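# Set the toppled nest block upright by the laser marker

## Task

Get the nest block, which is lying on its side, standing upright on the worktable of the laser marker, and leave it there so that it stays upright once the robot lets go.

## Robot and tools

Robot: two I2RT arms (model big_yam), left_arm and right_arm. Each has six revolute joints and a parallel two-finger gripper driven by a single number. Calibrated bases in the scene frame: left_arm at (-0.006, +0.242, +0.018) m, right_arm at (+0.016, -0.287, +0.029) m. Both are turned only a degree or so about vertical, and each base's up direction is its own +z.

Frames: the scene frame has its origin at table-top height, midway between the two nominal bases. +z points up, +x points out over the table, and left_arm sits on the +y side. These names do not match image left and right. Every hand pose, velocity, Hand target and offset for an arm is expressed in that arm's own base frame. Fixed cameras and the table use the scene frame. The fingers point along the gripper's +z axis and open and close along its y axis. end_effector_position is the point between the finger pads, roughly 1 cm short of the fingertips. Printed positions and orientations can be off by a few centimetres, more at long reach, and friction or weight can leave a gripper resting a centimetre or more from its command even in free air.

execute_actions(actions, cameras): actions is a list of actions. Each action is a list of up to 15 rows, and each row runs for one 1/30 s step. If fewer than 15 rows are given, the last one repeats until the 15 steps are used. A row always has 14 numbers in [-1, 1], both arms included: left_arm dx, dy, dz, rx, ry, rz, opening, then right_arm in the same order. dx to rz are offsets, not poses, measured from that arm's Hand target as it was when the action began, along that arm's base axes. Every row counts from that same start, so sending an offset again moves the arm further. 1.0 equals 0.6 m or 180 degrees. rx, ry, rz form a single rotation vector about the Hand target's position. opening is absolute: +1 is fully open (0.094 m), -1 is closed. Six zeros for an arm re-request its current Hand target, which is also how you end a push. Sending 0 as an opening is itself a command, so resend the present opening to keep a gripper as it is. An empty list returns state and images. cameras selects the images: omitted, null or ["all"] gives all of them, [] gives none.

move(target, speed, blend, opening_speed, blocking, cameras): target is either one 14-number row or a list of up to 15 rows. Every row is an offset from the Hand targets at the start of the move, not from the row before it, with the same layout and scale as above. The path is straight, and the gripper takes the shorter rotation. speed is the top path speed in m/s, from 0.002 to 4.3, default 0.25; rotation is capped at twice that in rad/s. Give one value, or one per target. blend, in metres, rounds the corners at intermediate targets. opening_speed is the finger rate per second on the -1..+1 scale, at least 0.2. Keep it near the minimum on anything fragile. A move lasts from 0.5 s up to 10 s. Openings given in later rows apply only once everything has come to rest at that row. blocking=false hands back control after about 0.5 s while the move keeps running. The move line reports done, off_target, moving, held or fault. limits=paced means a pose was clipped, and limits=held means a check held back steps. Neither done nor off_target tells you whether anything was touched.

wait(seconds 0 to 10) lets time run while each arm keeps its last command. stop brakes a running move and needs some distance to do so. zoom_image(camera, region [x0, y0, x1, y1] pixels, at most 504x504) enlarges part of the latest cam_head_left or cam_head_right image. Both cameras are 672x504. read_manual gives licence text only. finished_scene(scene) ends the scene and cannot be undone, so call it only once the block stands upright without the robot touching it.

Result lines: Hand target is the last commanded pose after clipping, and the next offsets start from it. The gripper often stops short of it; if so, send the remaining gap as an offset. grip_measured is the measured opening on the command scale. It reads slightly wide when empty and a few hundredths narrower than a hard part when squeezing, so it shows no step at contact. The gripper reaches full force about 0.05 below the reading at first touch. To release, command well above grip_measured. grip_effort_nm is gripper motor effort: negative closes, and it never fully returns to zero. Joint torques include gravity, and numbers 3 and 4 wrap at ±28 N m. Joint velocities reading within noise means the arm is still. Tool commands lists the present gripper commands.

Control notes: each step limits the commanded orientation to within 40 degrees of the measured one, and position takes priority over orientation. Do not route a path close to an arm's own base, or its shoulder may flip; go around the base. Fast moves overshoot and hit harder, and aiming well past a contact presses harder. The clearance check does not protect grippers from each other, so keep them apart and never close one on the other's fingers. Holding loads, staying stretched out or straining at an unreachable pose heats the motors: MOTOR HOT appears at 85 °C, and at 100 °C that arm goes limp for 30 s or more. Avoid dropping the block, releasing it while it is still moving, slamming it, or knocking anything off the table. An object left off the table counts as a failure. Loose objects may occasionally get a small push from outside.

Each tool is called after "Call:" by a JSON object that holds its "name" and its "arguments".

## Session

Call:
{"name": "execute_actions", "arguments": {"actions": []}}

Scene clock: 0.00 s.
left_arm: end_effector_position=(+0.8435, +0.2608, +0.3512) grip_measured=+1.000 grip_effort_nm=n/a end_effector_quat_wxyz=(+0.482, -0.128, +0.866, -0.031) | right_arm: end_effector_position=(+0.3796, -0.1006, +0.3225) grip_measured=+1.000 grip_effort_nm=n/a end_effector_quat_wxyz=(+0.115, +0.492, +0.844, -0.182)
Joint positions: left_arm=[0.343 2.243 2.505 -0.841 0.219 -0.07 0.094] | right_arm=[-0.074 1.322 1.422 -1.62 0.43 0.971 0.094]
Joint velocities: within noise
Joint torques (N m): no reading
Heat: left arm: hottest waist 26 °C; right arm: hottest waist 24 °C.
Hand target: left_arm +0.8431, +0.2607, +0.3769; +0.501, -0.124, +0.856, -0.027 | right_arm +0.3848, -0.1009, +0.3295; +0.123, +0.494, +0.842, -0.178
Tool commands: left_gripper/opening=+1.0 right_gripper/opening=+1.0

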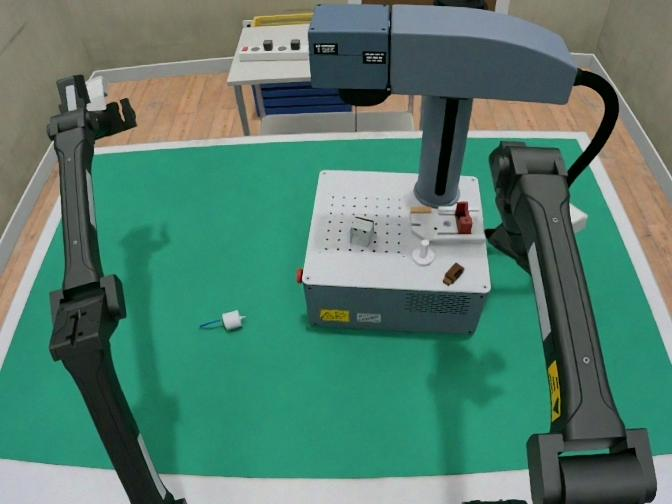

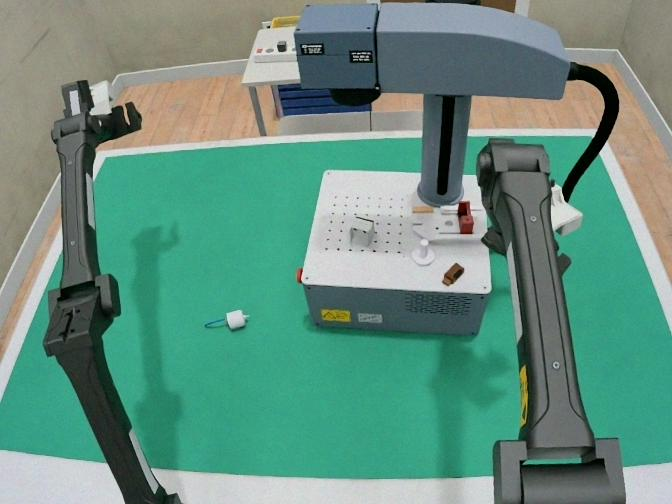

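Call:
{"name": "zoom_image", "arguments": {"camera": "cam_head_left", "region": [290, 160, 510, 340]}}

Call:
{"name": "zoom_image", "arguments": {"camera": "cam_head_right", "region": [400, 190, 500, 300]}}

Call:
{"name": "zoom_image", "arguments": {"camera": "cam_head_left", "region": [320, 190, 420, 270]}}

Scaled by 2.291 (camera's finer frame: 960x720).

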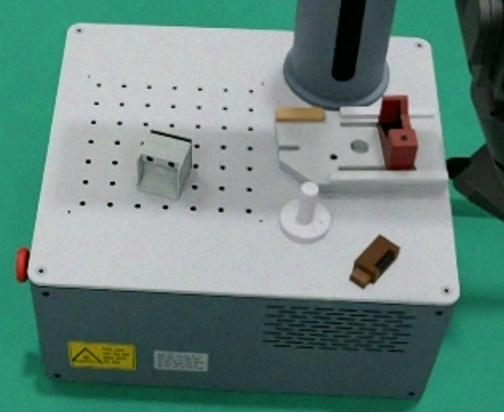

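Scaled by 4.582 (camera's finer frame: 960x720).

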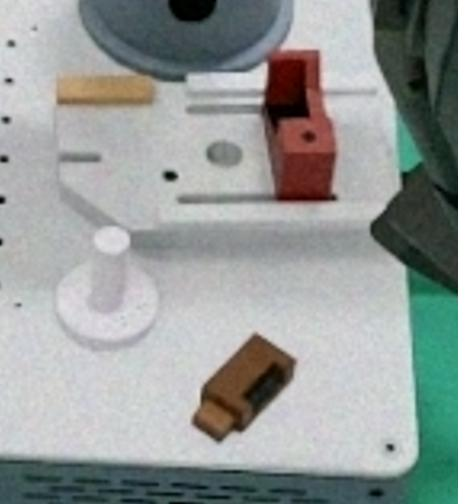

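Scaled by 5.040 (camera's finer frame: 960x720).

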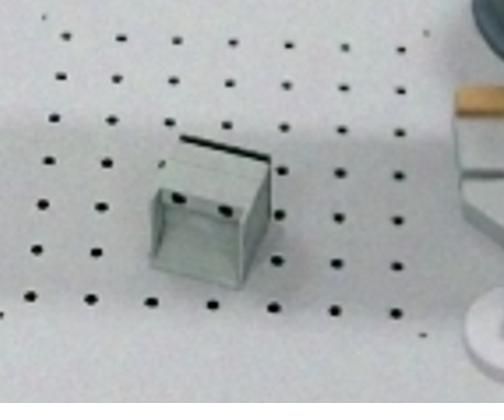

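Call:
{"name": "zoom_image", "arguments": {"camera": "cam_head_right", "region": [434, 256, 474, 292]}}

Call:
{"name": "zoom_image", "arguments": {"camera": "cam_head_left", "region": [434, 256, 474, 292]}}

Call:
{"name": "zoom_image", "arguments": {"camera": "cam_head_right", "region": [340, 205, 390, 255]}}

Call:
{"name": "zoom_image", "arguments": {"camera": "cam_head_left", "region": [400, 190, 490, 250]}}

Call:
{"name": "zoom_image", "arguments": {"camera": "cam_head_left", "region": [190, 300, 260, 340]}}

Scaled by 12.600 (camera's finer frame: 960x720).

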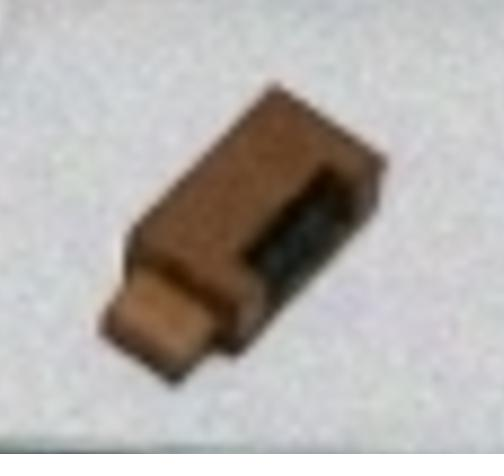

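Scaled by 12.600 (camera's finer frame: 960x720).

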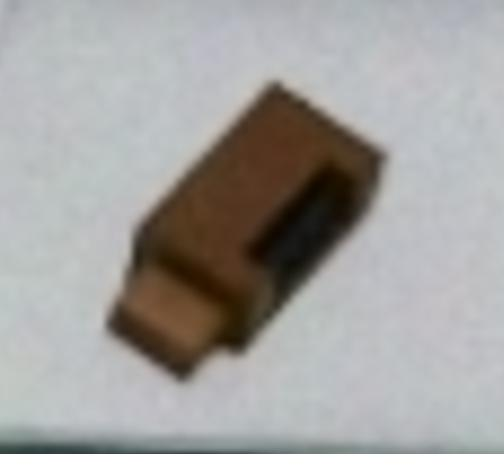

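Scaled by 10.080 (camera's finer frame: 960x720).

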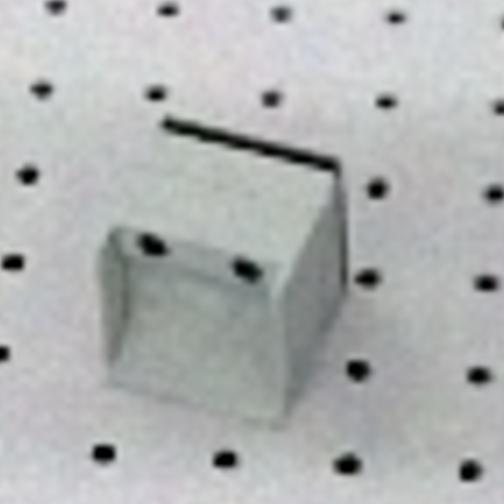

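Scaled by 5.600 (camera's finer frame: 960x720).

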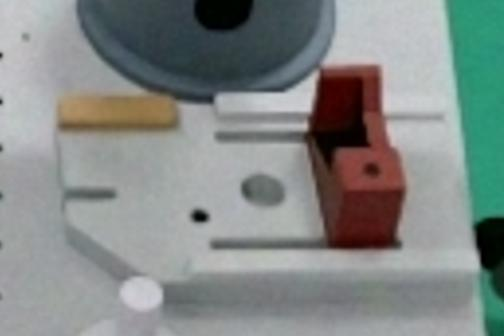

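Scaled by 7.200 (camera's finer frame: 960x720).

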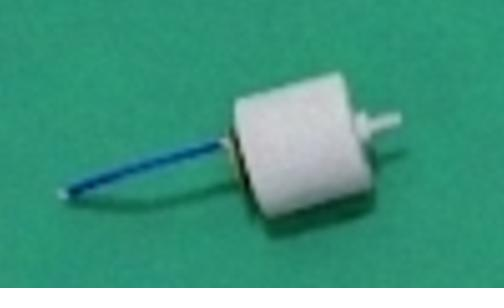

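Call:
{"name": "move", "arguments": {"target": [0,0,0,0,0,0,1, 0.12,0.12,0.05,0.138,0.005,0,1]}}

Scene clock: 5.07 s.
left_arm: end_effector_position=(+0.8435, +0.2608, +0.3512) grip_measured=+1.000 grip_effort_nm=0.051 end_effector_quat_wxyz=(+0.482, -0.128, +0.866, -0.031) | right_arm: end_effector_position=(+0.4447, -0.0341, +0.3442) grip_measured=+1.000 grip_effort_nm=-0.017 end_effector_quat_wxyz=(+0.034, +0.506, +0.862, +0.014)
Joint positions: left_arm=[0.343 2.243 2.505 -0.841 0.219 -0.07 0.094] | right_arm=[-0.074 1.476 1.675 -1.696 0.004 0.988 0.094]
Joint torques (N m): left_arm=[0.62 -25.35 11.07 2.37 -0.03 0.06] | right_arm=[2.55 -9.17 15.6 -0.02 -0.22 0.11]
Heat: left arm: hottest waist 26 °C; right arm: hottest waist 24 °C.
Hand target: left_arm +0.8431, +0.2607, +0.3769; +0.501, -0.124, +0.856, -0.027 | right_arm +0.4568, -0.0288, +0.3593; +0.007, +0.507, +0.862, +0.004
Off the commanded pose: left_arm 0.026 m, 3 deg | right_arm 0.020 m, 3 deg.
joint sent to its limit (right arm) — joint 4 (wrist pitch), lower limit. The joint targets are off in orientation, not in position.
move: off_target (left_arm, right_arm)

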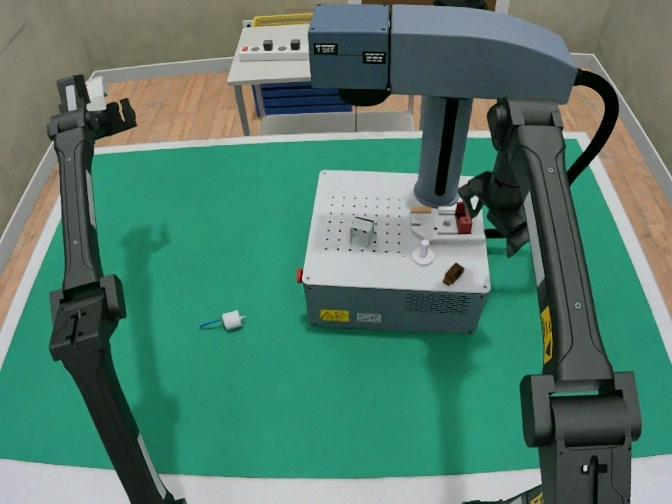

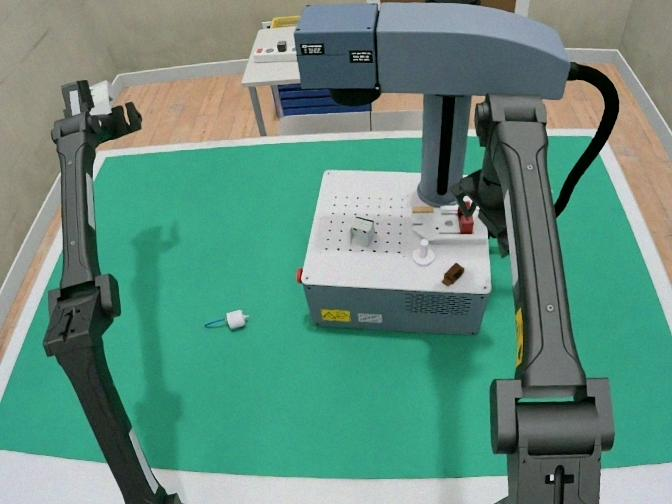

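Call:
{"name": "zoom_image", "arguments": {"camera": "cam_head_left", "region": [420, 90, 600, 290]}}

Call:
{"name": "zoom_image", "arguments": {"camera": "cam_head_right", "region": [420, 90, 600, 290]}}

Call:
{"name": "zoom_image", "arguments": {"camera": "cam_head_left", "region": [20, 50, 170, 150]}}

Scaled by 2.520 (camera's finer frame: 960x720).

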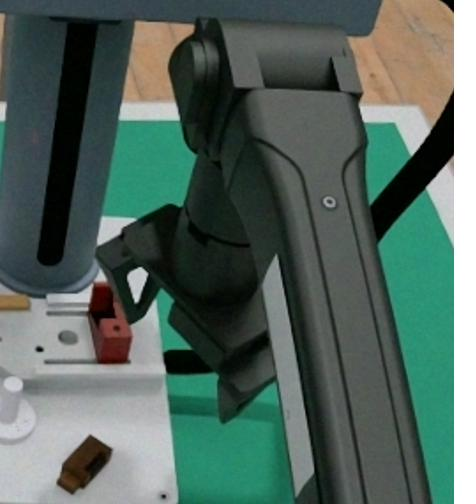

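Scaled by 2.520 (camera's finer frame: 960x720).

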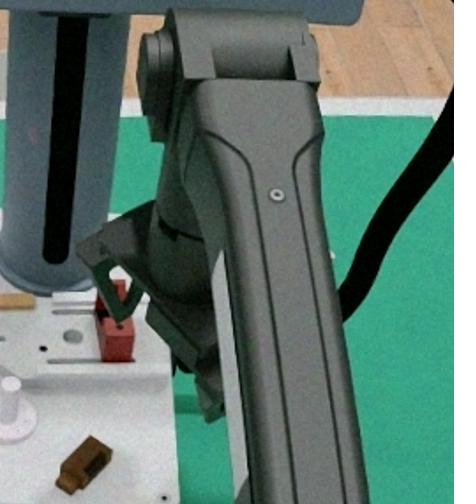

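Scaled by 3.360 (camera's finer frame: 960x720).

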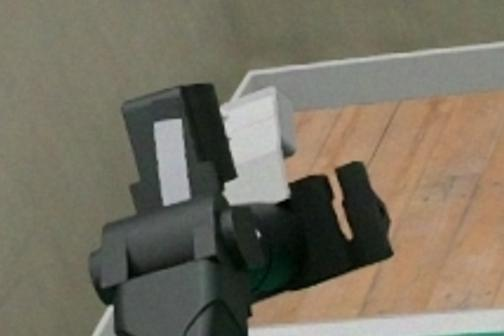

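Call:
{"name": "move", "arguments": {"target": [-0.623,-0.751,-0.05,0.053,-0.0589,-0.1345,1, -0.2,-0.2,0.0,0,0,0,1], "speed": 0.3}}

Call:
{"name": "zoom_image", "arguments": {"camera": "cam_head_left", "region": [250, 130, 500, 330]}}

Scene clock: 12.83 s.
left_arm: end_effector_position=(+0.4734, -0.1850, +0.3439) grip_measured=+1.000 grip_effort_nm=0.056 end_effector_quat_wxyz=(+0.562, +0.103, +0.818, -0.065) | right_arm: end_effector_position=(+0.3432, -0.1466, +0.3616) grip_measured=+1.000 grip_effort_nm=-0.027 end_effector_quat_wxyz=(+0.060, +0.507, +0.860, +0.012)
Joint positions: left_arm=[-0.432 1.083 0.915 -0.207 -0.178 -0.059 0.094] | right_arm=[-0.406 1.266 1.513 -1.696 -0.008 0.659 0.094]
Joint torques (N m): left_arm=[-0.56 -9 8.91 2.89 -0.24 -0.07] | right_arm=[0.03 -7.94 9.83 0.21 -0.07 -0.18]
Heat: left arm: hottest elbow 28 °C; right arm: hottest elbow 28 °C.
Hand target: left_arm +0.4694, -0.1898, +0.3469; +0.569, +0.103, +0.813, -0.072 | right_arm +0.3367, -0.1489, +0.3594; +0.007, +0.507, +0.862, +0.004
Off the commanded pose: left_arm 0.007 m, 1 deg | right_arm 0.007 m, 6 deg.
joint sent to its limit (right arm) — joint 4 (wrist pitch), lower limit. The joint targets are off in orientation, not in position.
move: off_target (right_arm)

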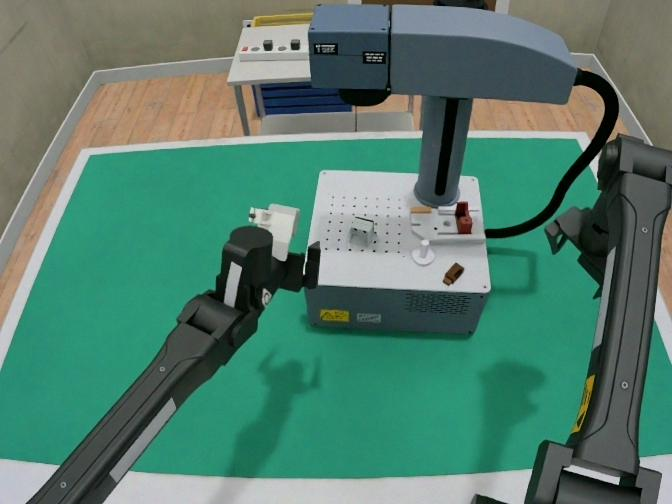

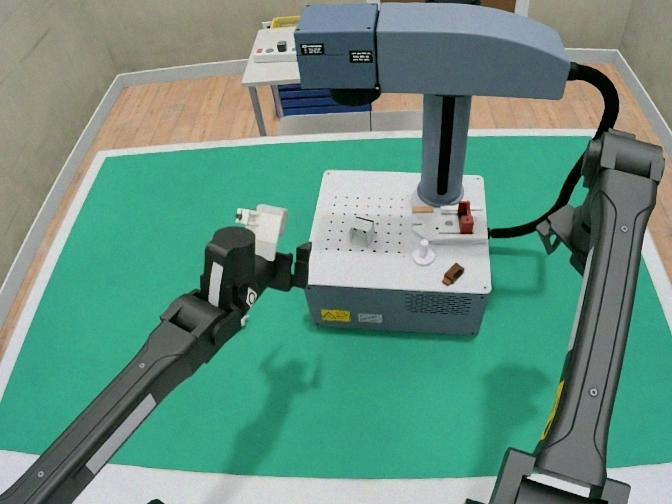

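Scaled by 2.016 (camera's finer frame: 960x720).

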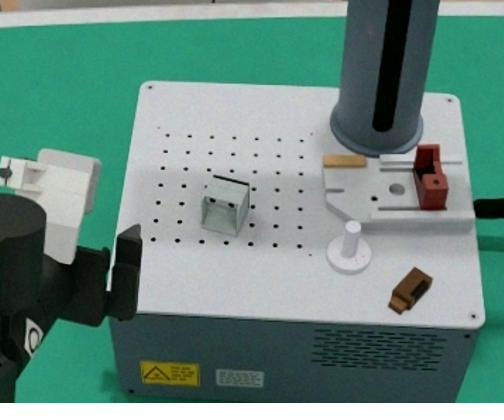

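Call:
{"name": "zoom_image", "arguments": {"camera": "cam_head_left", "region": [230, 190, 340, 310]}}

Call:
{"name": "zoom_image", "arguments": {"camera": "cam_head_right", "region": [220, 190, 330, 310]}}

Scaled by 4.200 (camera's finer frame: 960x720).

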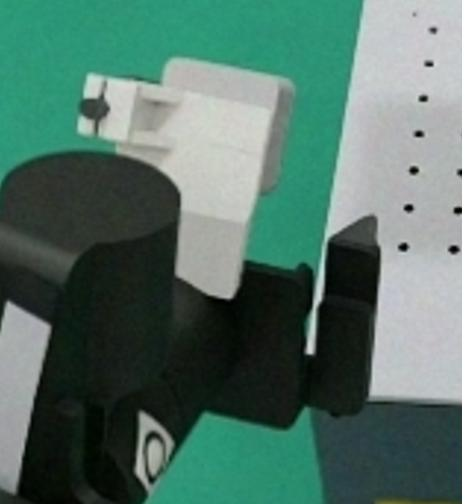

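Scaled by 4.200 (camera's finer frame: 960x720).

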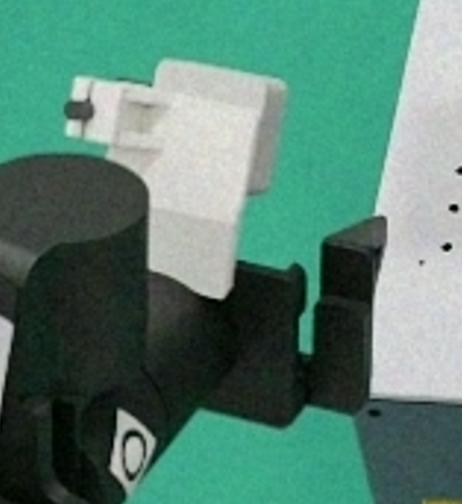

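Call:
{"name": "move", "arguments": {"target": [0.068,-0.153,-0.187,-0.011,-0.043,0,1, 0,0,0,0,0,0,1], "speed": 0.2}}

Call:
{"name": "zoom_image", "arguments": {"camera": "cam_head_left", "region": [280, 180, 400, 300]}}

Call:
{"name": "zoom_image", "arguments": {"camera": "cam_head_right", "region": [280, 180, 400, 300]}}

Scene clock: 17.97 s.
left_arm: end_effector_position=(+0.5127, -0.2755, +0.2327) grip_measured=+1.000 grip_effort_nm=0.056 end_effector_quat_wxyz=(+0.619, +0.096, +0.776, -0.073) | right_arm: end_effector_position=(+0.3432, -0.1466, +0.3614) grip_measured=+1.000 grip_effort_nm=-0.032 end_effector_quat_wxyz=(+0.060, +0.506, +0.860, +0.012)
Joint positions: left_arm=[-0.591 1.446 0.812 0.395 -0.341 -0.076 0.094] | right_arm=[-0.406 1.266 1.513 -1.696 -0.008 0.658 0.094]
Joint torques (N m): left_arm=[-0.56 -11.75 8.09 2.97 -0.26 0.02] | right_arm=[-0.44 -8.41 9.81 -0.08 -0.06 -0.09]
Heat: left arm: hottest elbow 28 °C; right arm: hottest elbow 29 °C.
Hand target: left_arm +0.5102, -0.2816, +0.2347; +0.624, +0.098, +0.771, -0.079 | right_arm +0.3367, -0.1489, +0.3594; +0.007, +0.507, +0.862, +0.004
Off the commanded pose: left_arm 0.007 m, 1 deg | right_arm 0.007 m, 6 deg.
joint sent to its limit (right arm) — joint 4 (wrist pitch), lower limit. The joint targets are off in orientation, not in position.
move: off_target (right_arm)

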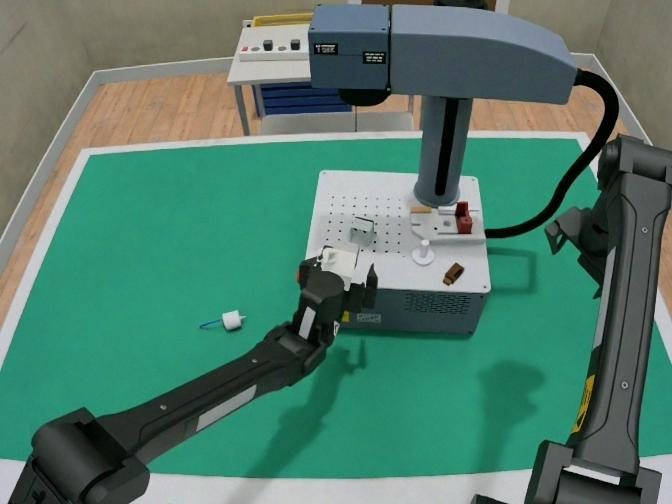

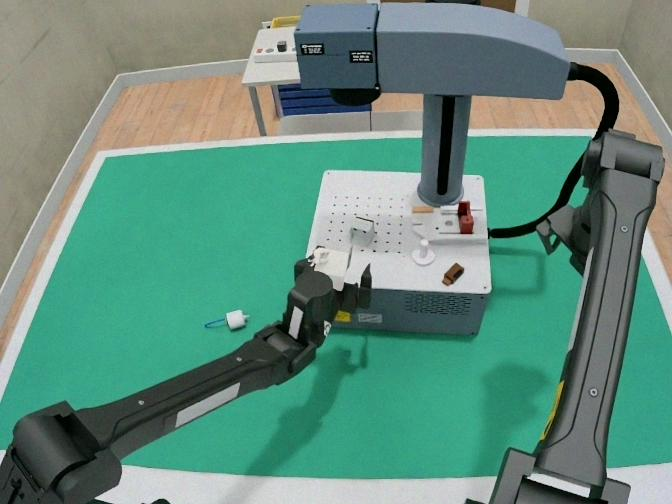

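Scaled by 4.200 (camera's finer frame: 960x720).

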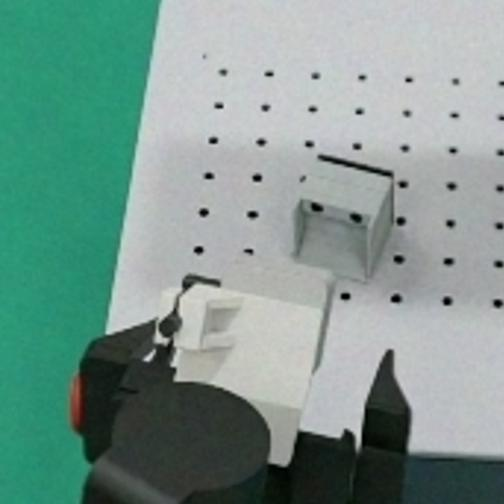

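Scaled by 4.200 (camera's finer frame: 960x720).

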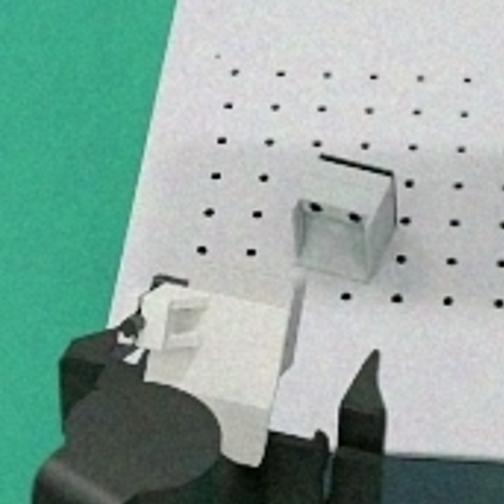

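Call:
{"name": "move", "arguments": {"target": [[0,0,-0.063,0,0,0,1, 0,0,0,0,0,0,1],[0.177,-0.05,-0.063,0,0,0,1, 0,0,0,0,0,0,1]], "speed": 0.12}}

Call:
{"name": "zoom_image", "arguments": {"camera": "cam_head_left", "region": [310, 180, 430, 300]}}

Call:
{"name": "zoom_image", "arguments": {"camera": "cam_head_right", "region": [310, 180, 430, 300]}}

Scene clock: 21.40 s.
left_arm: end_effector_position=(+0.5981, -0.3121, +0.1926) grip_measured=+1.000 grip_effort_nm=0.056 end_effector_quat_wxyz=(+0.621, +0.102, +0.772, -0.084) | right_arm: end_effector_position=(+0.3432, -0.1466, +0.3614) grip_measured=+1.000 grip_effort_nm=-0.017 end_effector_quat_wxyz=(+0.060, +0.506, +0.860, +0.012)
Joint positions: left_arm=[-0.551 1.73 1.024 0.481 -0.279 -0.066 0.094] | right_arm=[-0.406 1.266 1.513 -1.696 -0.008 0.658 0.094]
Joint torques (N m): left_arm=[1.9 -13.74 11.4 1.4 -0.09 0.09] | right_arm=[-0.73 -8 9.84 0.02 -0.04 -0.18]
Heat: left arm: hottest elbow 28 °C; right arm: hottest elbow 29 °C.
Hand target: left_arm +0.6163, -0.3118, +0.1969; +0.624, +0.098, +0.771, -0.079 | right_arm +0.3367, -0.1489, +0.3594; +0.007, +0.507, +0.862, +0.004
Off the commanded pose: left_arm 0.019 m, 1 deg | right_arm 0.007 m, 6 deg.
joint sent to its limit (right arm) — joint 4 (wrist pitch), lower limit. The joint targets are off in orientation, not in position.
move: off_target (left_arm, right_arm)

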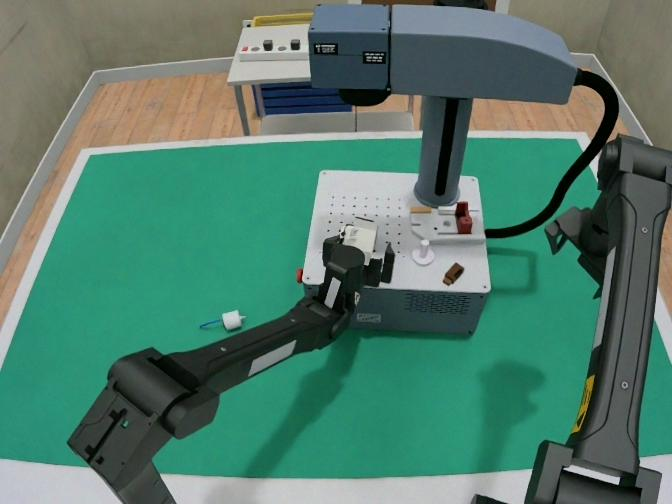

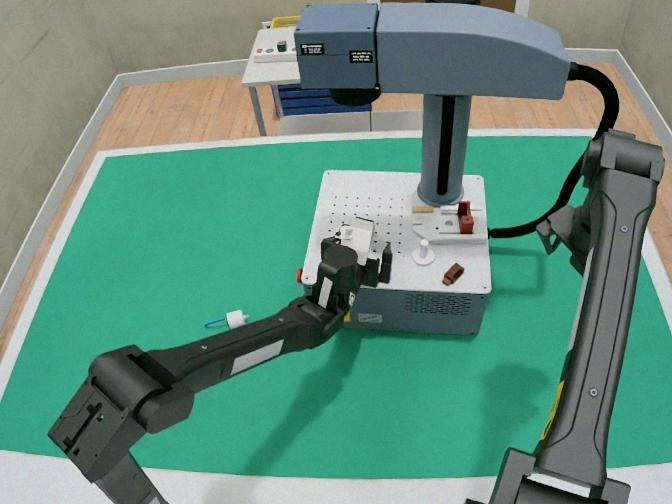

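Scaled by 4.200 (camera's finer frame: 960x720).

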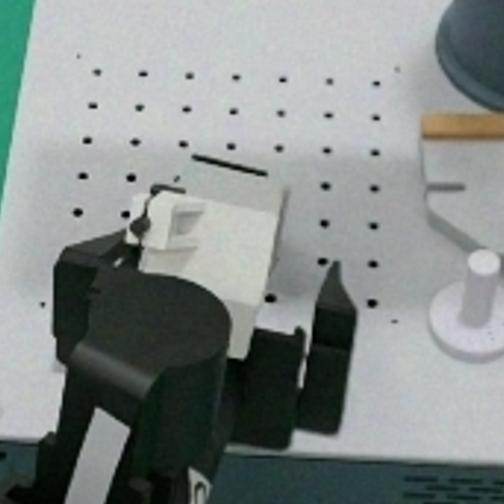

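Scaled by 4.200 (camera's finer frame: 960x720).

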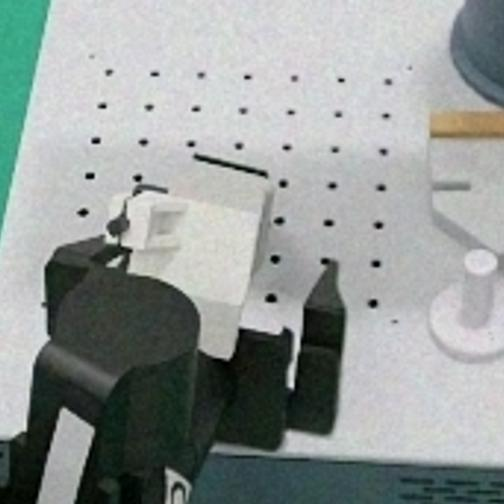

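Call:
{"name": "move", "arguments": {"target": [[0.05,0.007,0,0,0,0,1, 0,0,0,0,0,0,1],[0.05,0.007,-0.035,0,0,0,1, 0,0,0,0,0,0,1]], "speed": 0.1}}

Call:
{"name": "zoom_image", "arguments": {"camera": "cam_head_left", "region": [310, 180, 430, 300]}}

Call:
{"name": "zoom_image", "arguments": {"camera": "cam_head_right", "region": [310, 180, 430, 300]}}

Scene clock: 24.47 s.
left_arm: end_effector_position=(+0.6309, -0.3107, +0.1929) grip_measured=+1.000 grip_effort_nm=0.056 end_effector_quat_wxyz=(+0.630, +0.097, +0.765, -0.089) | right_arm: end_effector_position=(+0.3432, -0.1466, +0.3614) grip_measured=+1.000 grip_effort_nm=-0.022 end_effector_quat_wxyz=(+0.060, +0.506, +0.860, +0.012)
Joint positions: left_arm=[-0.516 1.795 1.101 0.496 -0.245 -0.062 0.094] | right_arm=[-0.406 1.266 1.513 -1.696 -0.008 0.658 0.094]
Joint torques (N m): left_arm=[1.85 -12.81 10.11 1.98 -0.11 0.13] | right_arm=[0.03 -8.35 9.87 0.06 -0.04 -0.11]
Heat: left arm: hottest elbow 29 °C; right arm: hottest elbow 30 °C.
Hand target: left_arm +0.6462, -0.3076, +0.1758; +0.624, +0.098, +0.771, -0.079 | right_arm +0.3367, -0.1489, +0.3594; +0.007, +0.507, +0.862, +0.004
Off the commanded pose: left_arm 0.023 m, 2 deg | right_arm 0.007 m, 6 deg.
joint sent to its limit (right arm) — joint 4 (wrist pitch), lower limit. The joint targets are off in orientation, not in position.
move: off_target (left_arm, right_arm)

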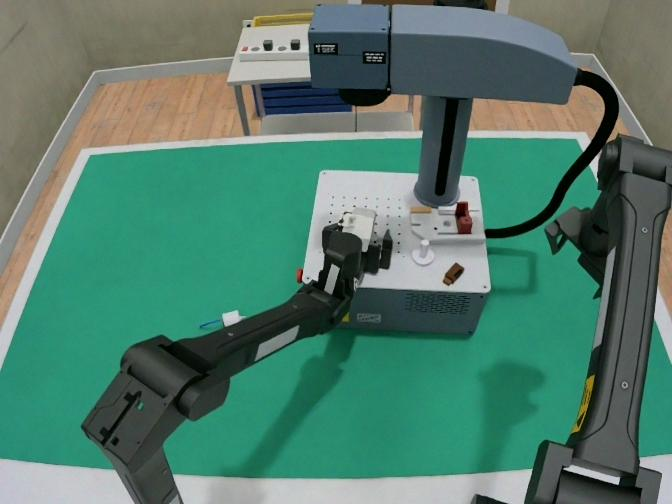

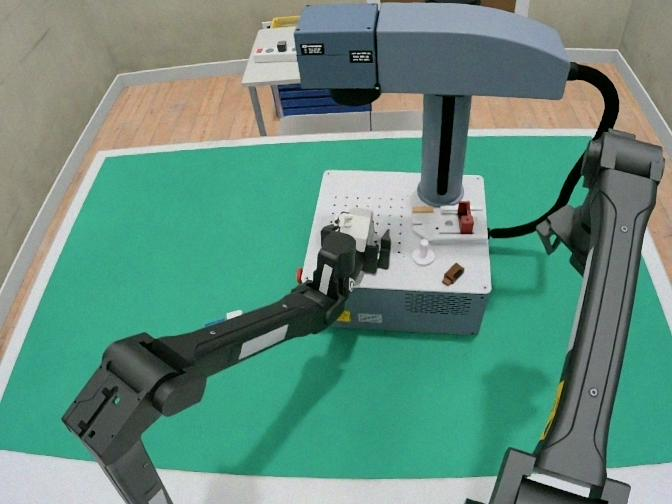

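Scaled by 4.200 (camera's finer frame: 960x720).

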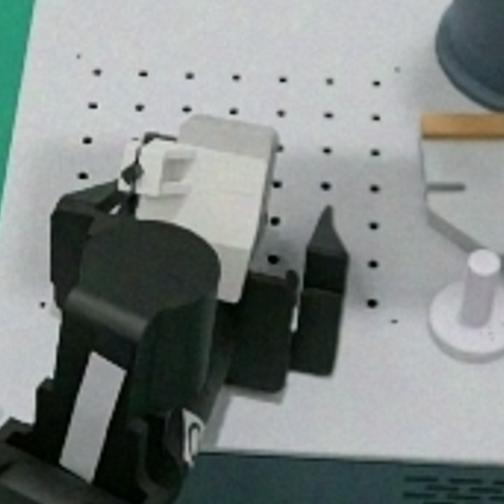

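Scaled by 4.200 (camera's finer frame: 960x720).

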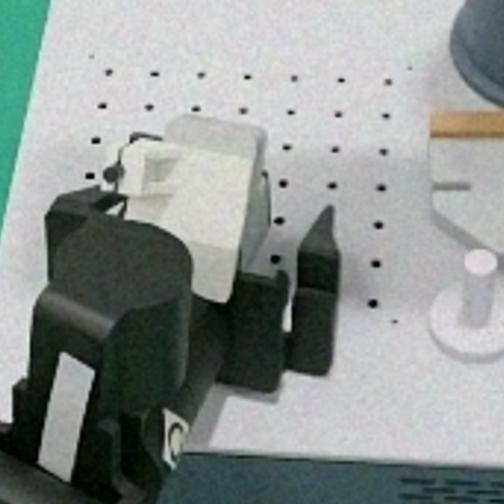

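Call:
{"name": "move", "arguments": {"target": [0,0.012,-0.022,0,0,0,1, 0,0,0,0,0,0,1], "speed": 0.05}}

Call:
{"name": "zoom_image", "arguments": {"camera": "cam_head_left", "region": [310, 180, 430, 300]}}

Call:
{"name": "zoom_image", "arguments": {"camera": "cam_head_right", "region": [310, 180, 430, 300]}}

Scene clock: 26.20 s.
left_arm: end_effector_position=(+0.6343, -0.3101, +0.1946) grip_measured=+1.000 grip_effort_nm=0.056 end_effector_quat_wxyz=(+0.640, +0.097, +0.757, -0.093) | right_arm: end_effector_position=(+0.3432, -0.1466, +0.3614) grip_measured=+1.000 grip_effort_nm=-0.012 end_effector_quat_wxyz=(+0.060, +0.506, +0.860, +0.012)
Joint positions: left_arm=[-0.511 1.806 1.101 0.536 -0.236 -0.057 0.094] | right_arm=[-0.406 1.266 1.513 -1.696 -0.008 0.658 0.094]
Joint torques (N m): left_arm=[2.61 -12.63 8.46 1.89 -0.03 0.09] | right_arm=[-0.26 -8.88 9.8 0.29 -0.03 -0.17]
Heat: left arm: hottest elbow 30 °C; right arm: hottest elbow 30 °C.
Hand target: left_arm +0.6463, -0.3001, +0.1627; +0.624, +0.097, +0.771, -0.079 | right_arm +0.3367, -0.1489, +0.3594; +0.007, +0.507, +0.862, +0.004
Off the commanded pose: left_arm 0.035 m, 3 deg | right_arm 0.007 m, 6 deg.
joint sent to its limit (right arm) — joint 4 (wrist pitch), lower limit. The joint targets are off in orientation, not in position.
move: off_target (left_arm, right_arm)

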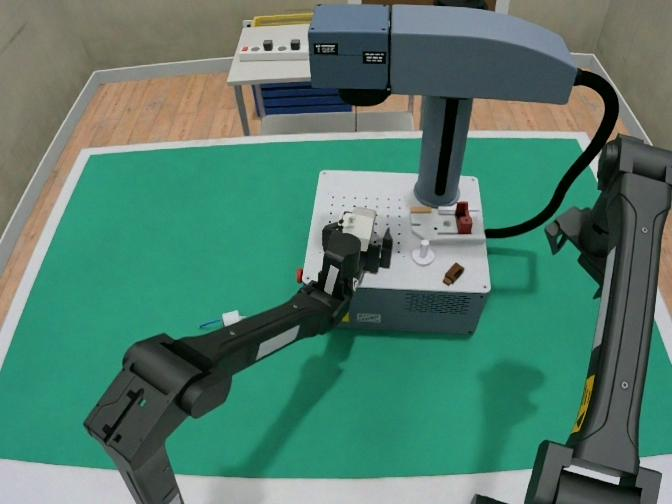

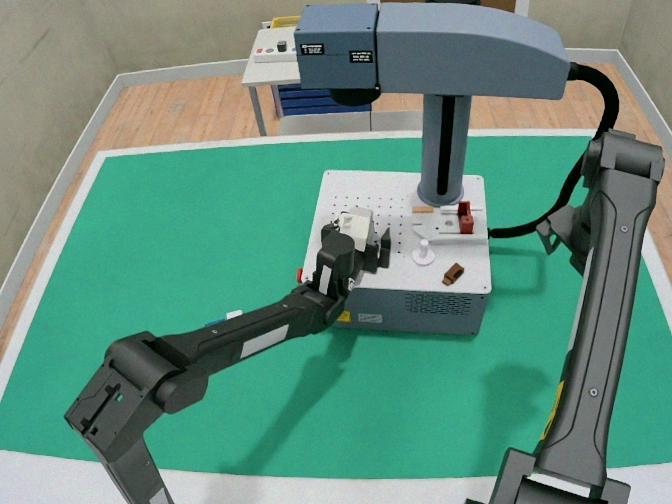

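Scaled by 4.200 (camera's finer frame: 960x720).

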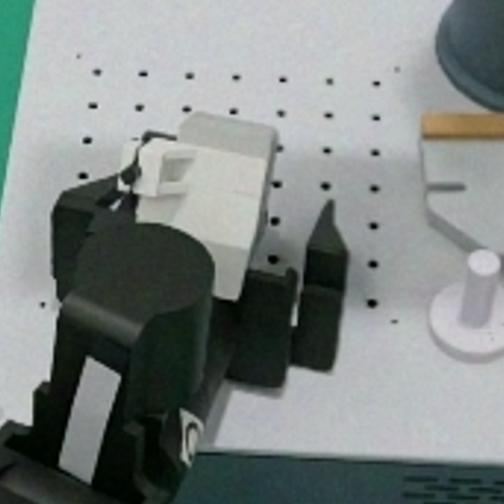

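Scaled by 4.200 (camera's finer frame: 960x720).

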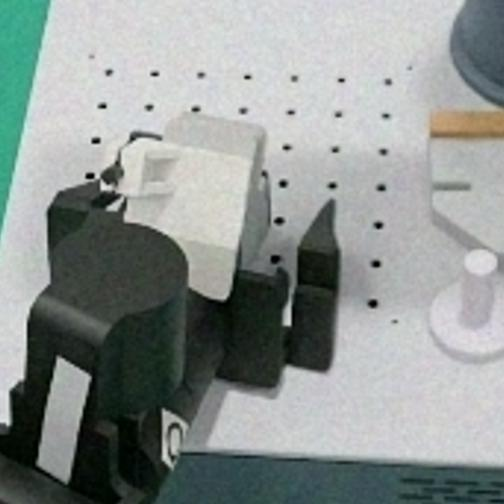

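Call:
{"name": "move", "arguments": {"target": [-0.025,0.003,0.065,0,0,0,1, 0,0,0,0,0,0,1], "speed": 0.06}}

Call:
{"name": "zoom_image", "arguments": {"camera": "cam_head_left", "region": [310, 180, 430, 300]}}

Call:
{"name": "zoom_image", "arguments": {"camera": "cam_head_right", "region": [310, 180, 430, 300]}}

Scene clock: 28.40 s.
left_arm: end_effector_position=(+0.6299, -0.3067, +0.1939) grip_measured=+1.000 grip_effort_nm=0.056 end_effector_quat_wxyz=(+0.622, +0.101, +0.772, -0.084) | right_arm: end_effector_position=(+0.3432, -0.1466, +0.3614) grip_measured=+1.000 grip_effort_nm=-0.012 end_effector_quat_wxyz=(+0.060, +0.506, +0.860, +0.012)
Joint positions: left_arm=[-0.511 1.78 1.101 0.458 -0.241 -0.058 0.094] | right_arm=[-0.406 1.266 1.513 -1.696 -0.008 0.658 0.094]
Joint torques (N m): left_arm=[1.61 -18.02 7.9 1.65 -0.24 0.09] | right_arm=[0.09 -8.47 9.66 -0.08 0 -0.17]
Heat: left arm: hottest elbow 30 °C; right arm: hottest elbow 30 °C.
Hand target: left_arm +0.6313, -0.2985, +0.2016; +0.624, +0.098, +0.771, -0.079 | right_arm +0.3367, -0.1489, +0.3594; +0.007, +0.507, +0.862, +0.004
Off the commanded pose: left_arm 0.012 m, 1 deg | right_arm 0.007 m, 6 deg.
joint sent to its limit (right arm) — joint 4 (wrist pitch), lower limit. The joint targets are off in orientation, not in position.
move: off_target (left_arm, right_arm)

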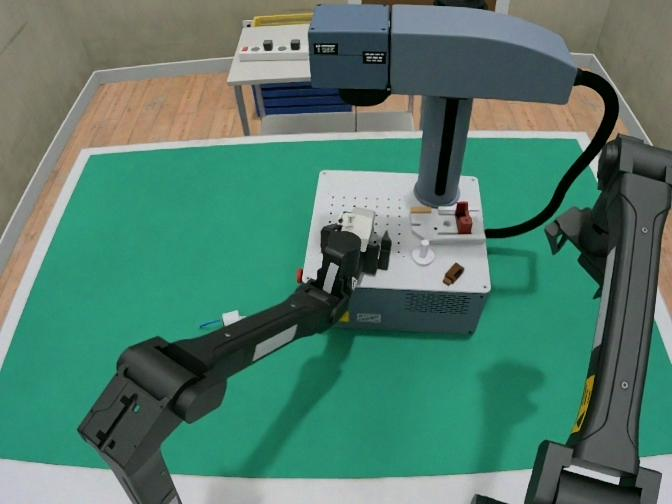

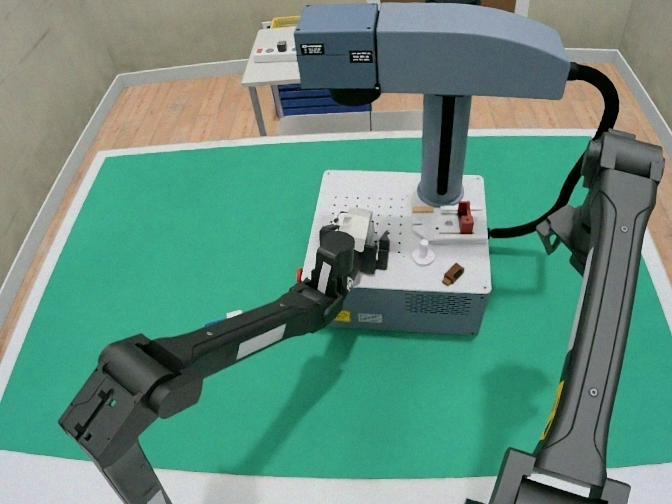

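Scaled by 4.200 (camera's finer frame: 960x720).

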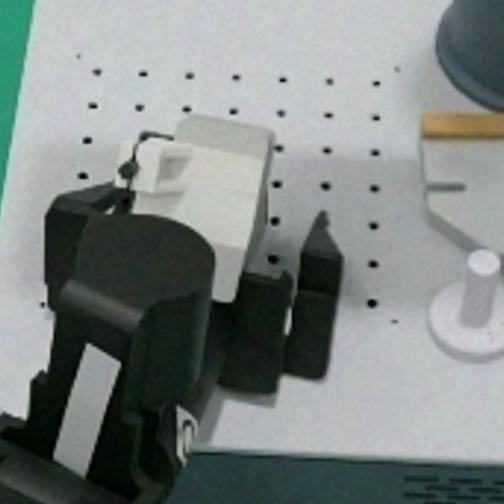

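Scaled by 4.200 (camera's finer frame: 960x720).

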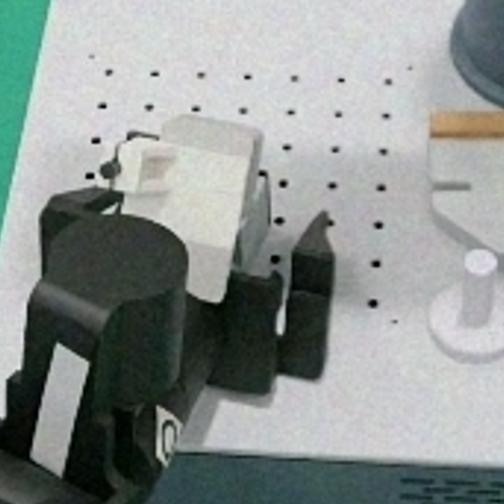

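Call:
{"name": "move", "arguments": {"target": [0,0,0,0,0,0,-0.3, 0,0,0,0,0,0,1], "opening_speed": 0.5}}

Call:
{"name": "zoom_image", "arguments": {"camera": "cam_head_right", "region": [310, 180, 430, 300]}}

Scene clock: 31.67 s.
left_arm: end_effector_position=(+0.6298, -0.3065, +0.1938) grip_measured=-0.157 grip_effort_nm=-0.969 end_effector_quat_wxyz=(+0.621, +0.101, +0.773, -0.084) | right_arm: end_effector_position=(+0.3432, -0.1466, +0.3614) grip_measured=+1.000 grip_effort_nm=-0.027 end_effector_quat_wxyz=(+0.060, +0.506, +0.860, +0.012)
Joint positions: left_arm=[-0.511 1.78 1.101 0.456 -0.242 -0.058 0.04] | right_arm=[-0.406 1.266 1.513 -1.696 -0.008 0.658 0.094]
Joint torques (N m): left_arm=[1.55 -18.02 7.92 1.7 -0.21 0.1] | right_arm=[0.03 -8.7 9.98 0.17 -0.06 -0.12]
Heat: left arm: hottest elbow 30 °C; right arm: hottest elbow 31 °C.
Hand target: left_arm +0.6313, -0.2984, +0.2016; +0.624, +0.098, +0.771, -0.079 | right_arm +0.3367, -0.1489, +0.3594; +0.007, +0.507, +0.862, +0.004
Off the commanded pose: left_arm 0.011 m, 1 deg | right_arm 0.007 m, 6 deg.
joint sent to its limit (right arm) — joint 4 (wrist pitch), lower limit. The joint targets are off in orientation, not in position.
move: off_target (left_arm, right_arm)

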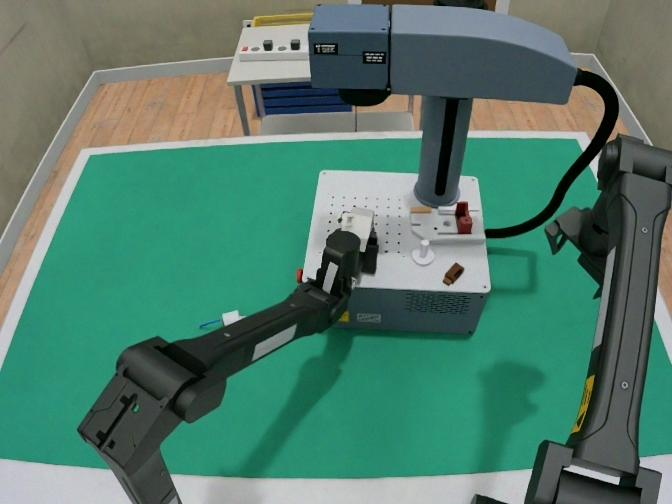

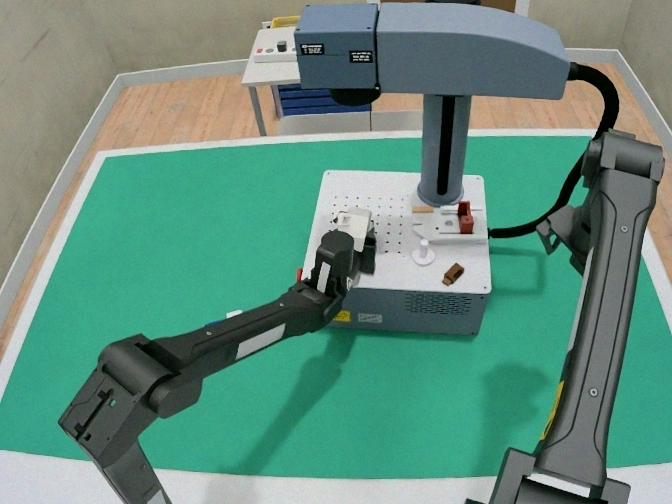

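Scaled by 4.200 (camera's finer frame: 960x720).

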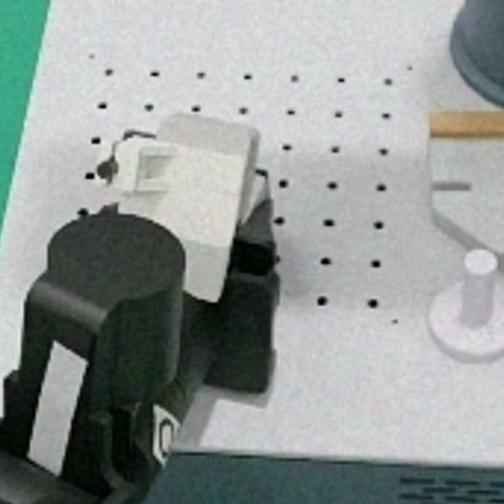

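Call:
{"name": "move", "arguments": {"target": [[0,0,0.17,0,0,0,-0.3, 0,0,0,0,0,0,1],[-0.01,0,0.2,0.1176,0.4575,0,-0.3, 0,0,0,0,0,0,1]], "speed": 0.25, "blend": 0.03}}

Call:
{"name": "zoom_image", "arguments": {"camera": "cam_head_left", "region": [300, 130, 440, 270]}}

Call:
{"name": "zoom_image", "arguments": {"camera": "cam_head_right", "region": [300, 130, 440, 270]}}

Scene clock: 36.37 s.
left_arm: end_effector_position=(+0.6114, -0.3033, +0.2847) grip_measured=-0.158 grip_effort_nm=-0.979 end_effector_quat_wxyz=(+0.078, +0.134, +0.987, -0.038) | right_arm: end_effector_position=(+0.3432, -0.1466, +0.3614) grip_measured=+1.000 grip_effort_nm=-0.022 end_effector_quat_wxyz=(+0.060, +0.506, +0.860, +0.012)
Joint positions: left_arm=[-0.454 2.105 2.383 -1.677 0.022 -0.186 0.04] | right_arm=[-0.406 1.266 1.513 -1.696 -0.008 0.658 0.094]
Joint torques (N m): left_arm=[1.96 -22.12 14.43 0.51 0 -0.03] | right_arm=[-0.38 -8.18 9.89 0.13 -0.02 -0.12]
Heat: left arm: hottest elbow 32 °C; right arm: hottest elbow 31 °C.
Hand target: left_arm +0.6253, -0.2984, +0.3216; -0.061, +0.125, +0.990, +0.008 | right_arm +0.3367, -0.1489, +0.3594; +0.007, +0.507, +0.862, +0.004
Off the commanded pose: left_arm 0.040 m, 17 deg | right_arm 0.007 m, 6 deg.
joint sent to its limit (left arm) — joint 4 (wrist pitch), lower limit. The joint targets are off in orientation, not in position.
joint sent to its limit (right arm) — joint 4 (wrist pitch), lower limit. The joint targets are off in orientation, not in position.
move: off_target (left_arm, right_arm)

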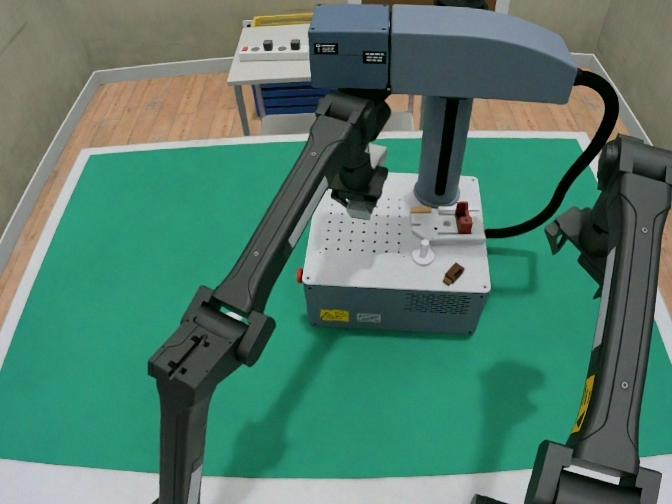

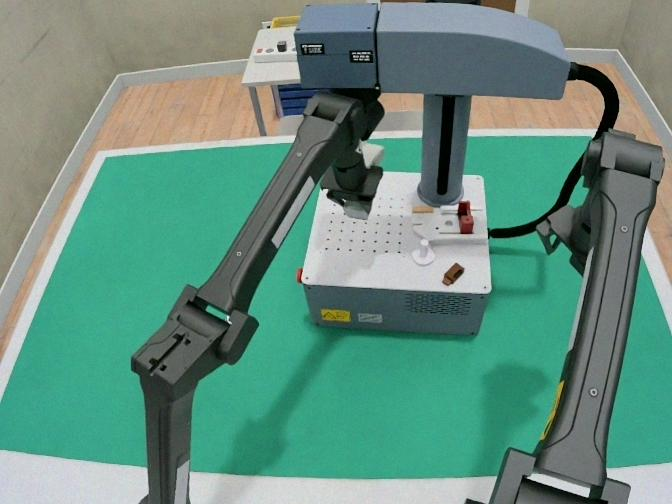

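Scaled by 3.600 (camera's finer frame: 960x720).

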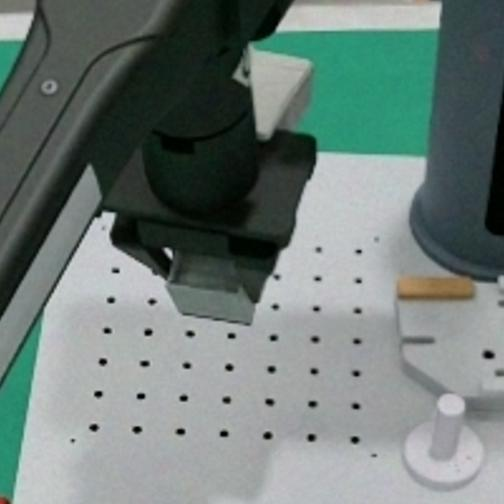

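Scaled by 3.600 (camera's finer frame: 960x720).

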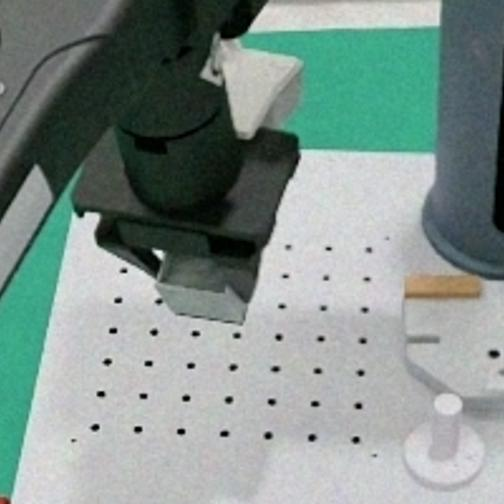

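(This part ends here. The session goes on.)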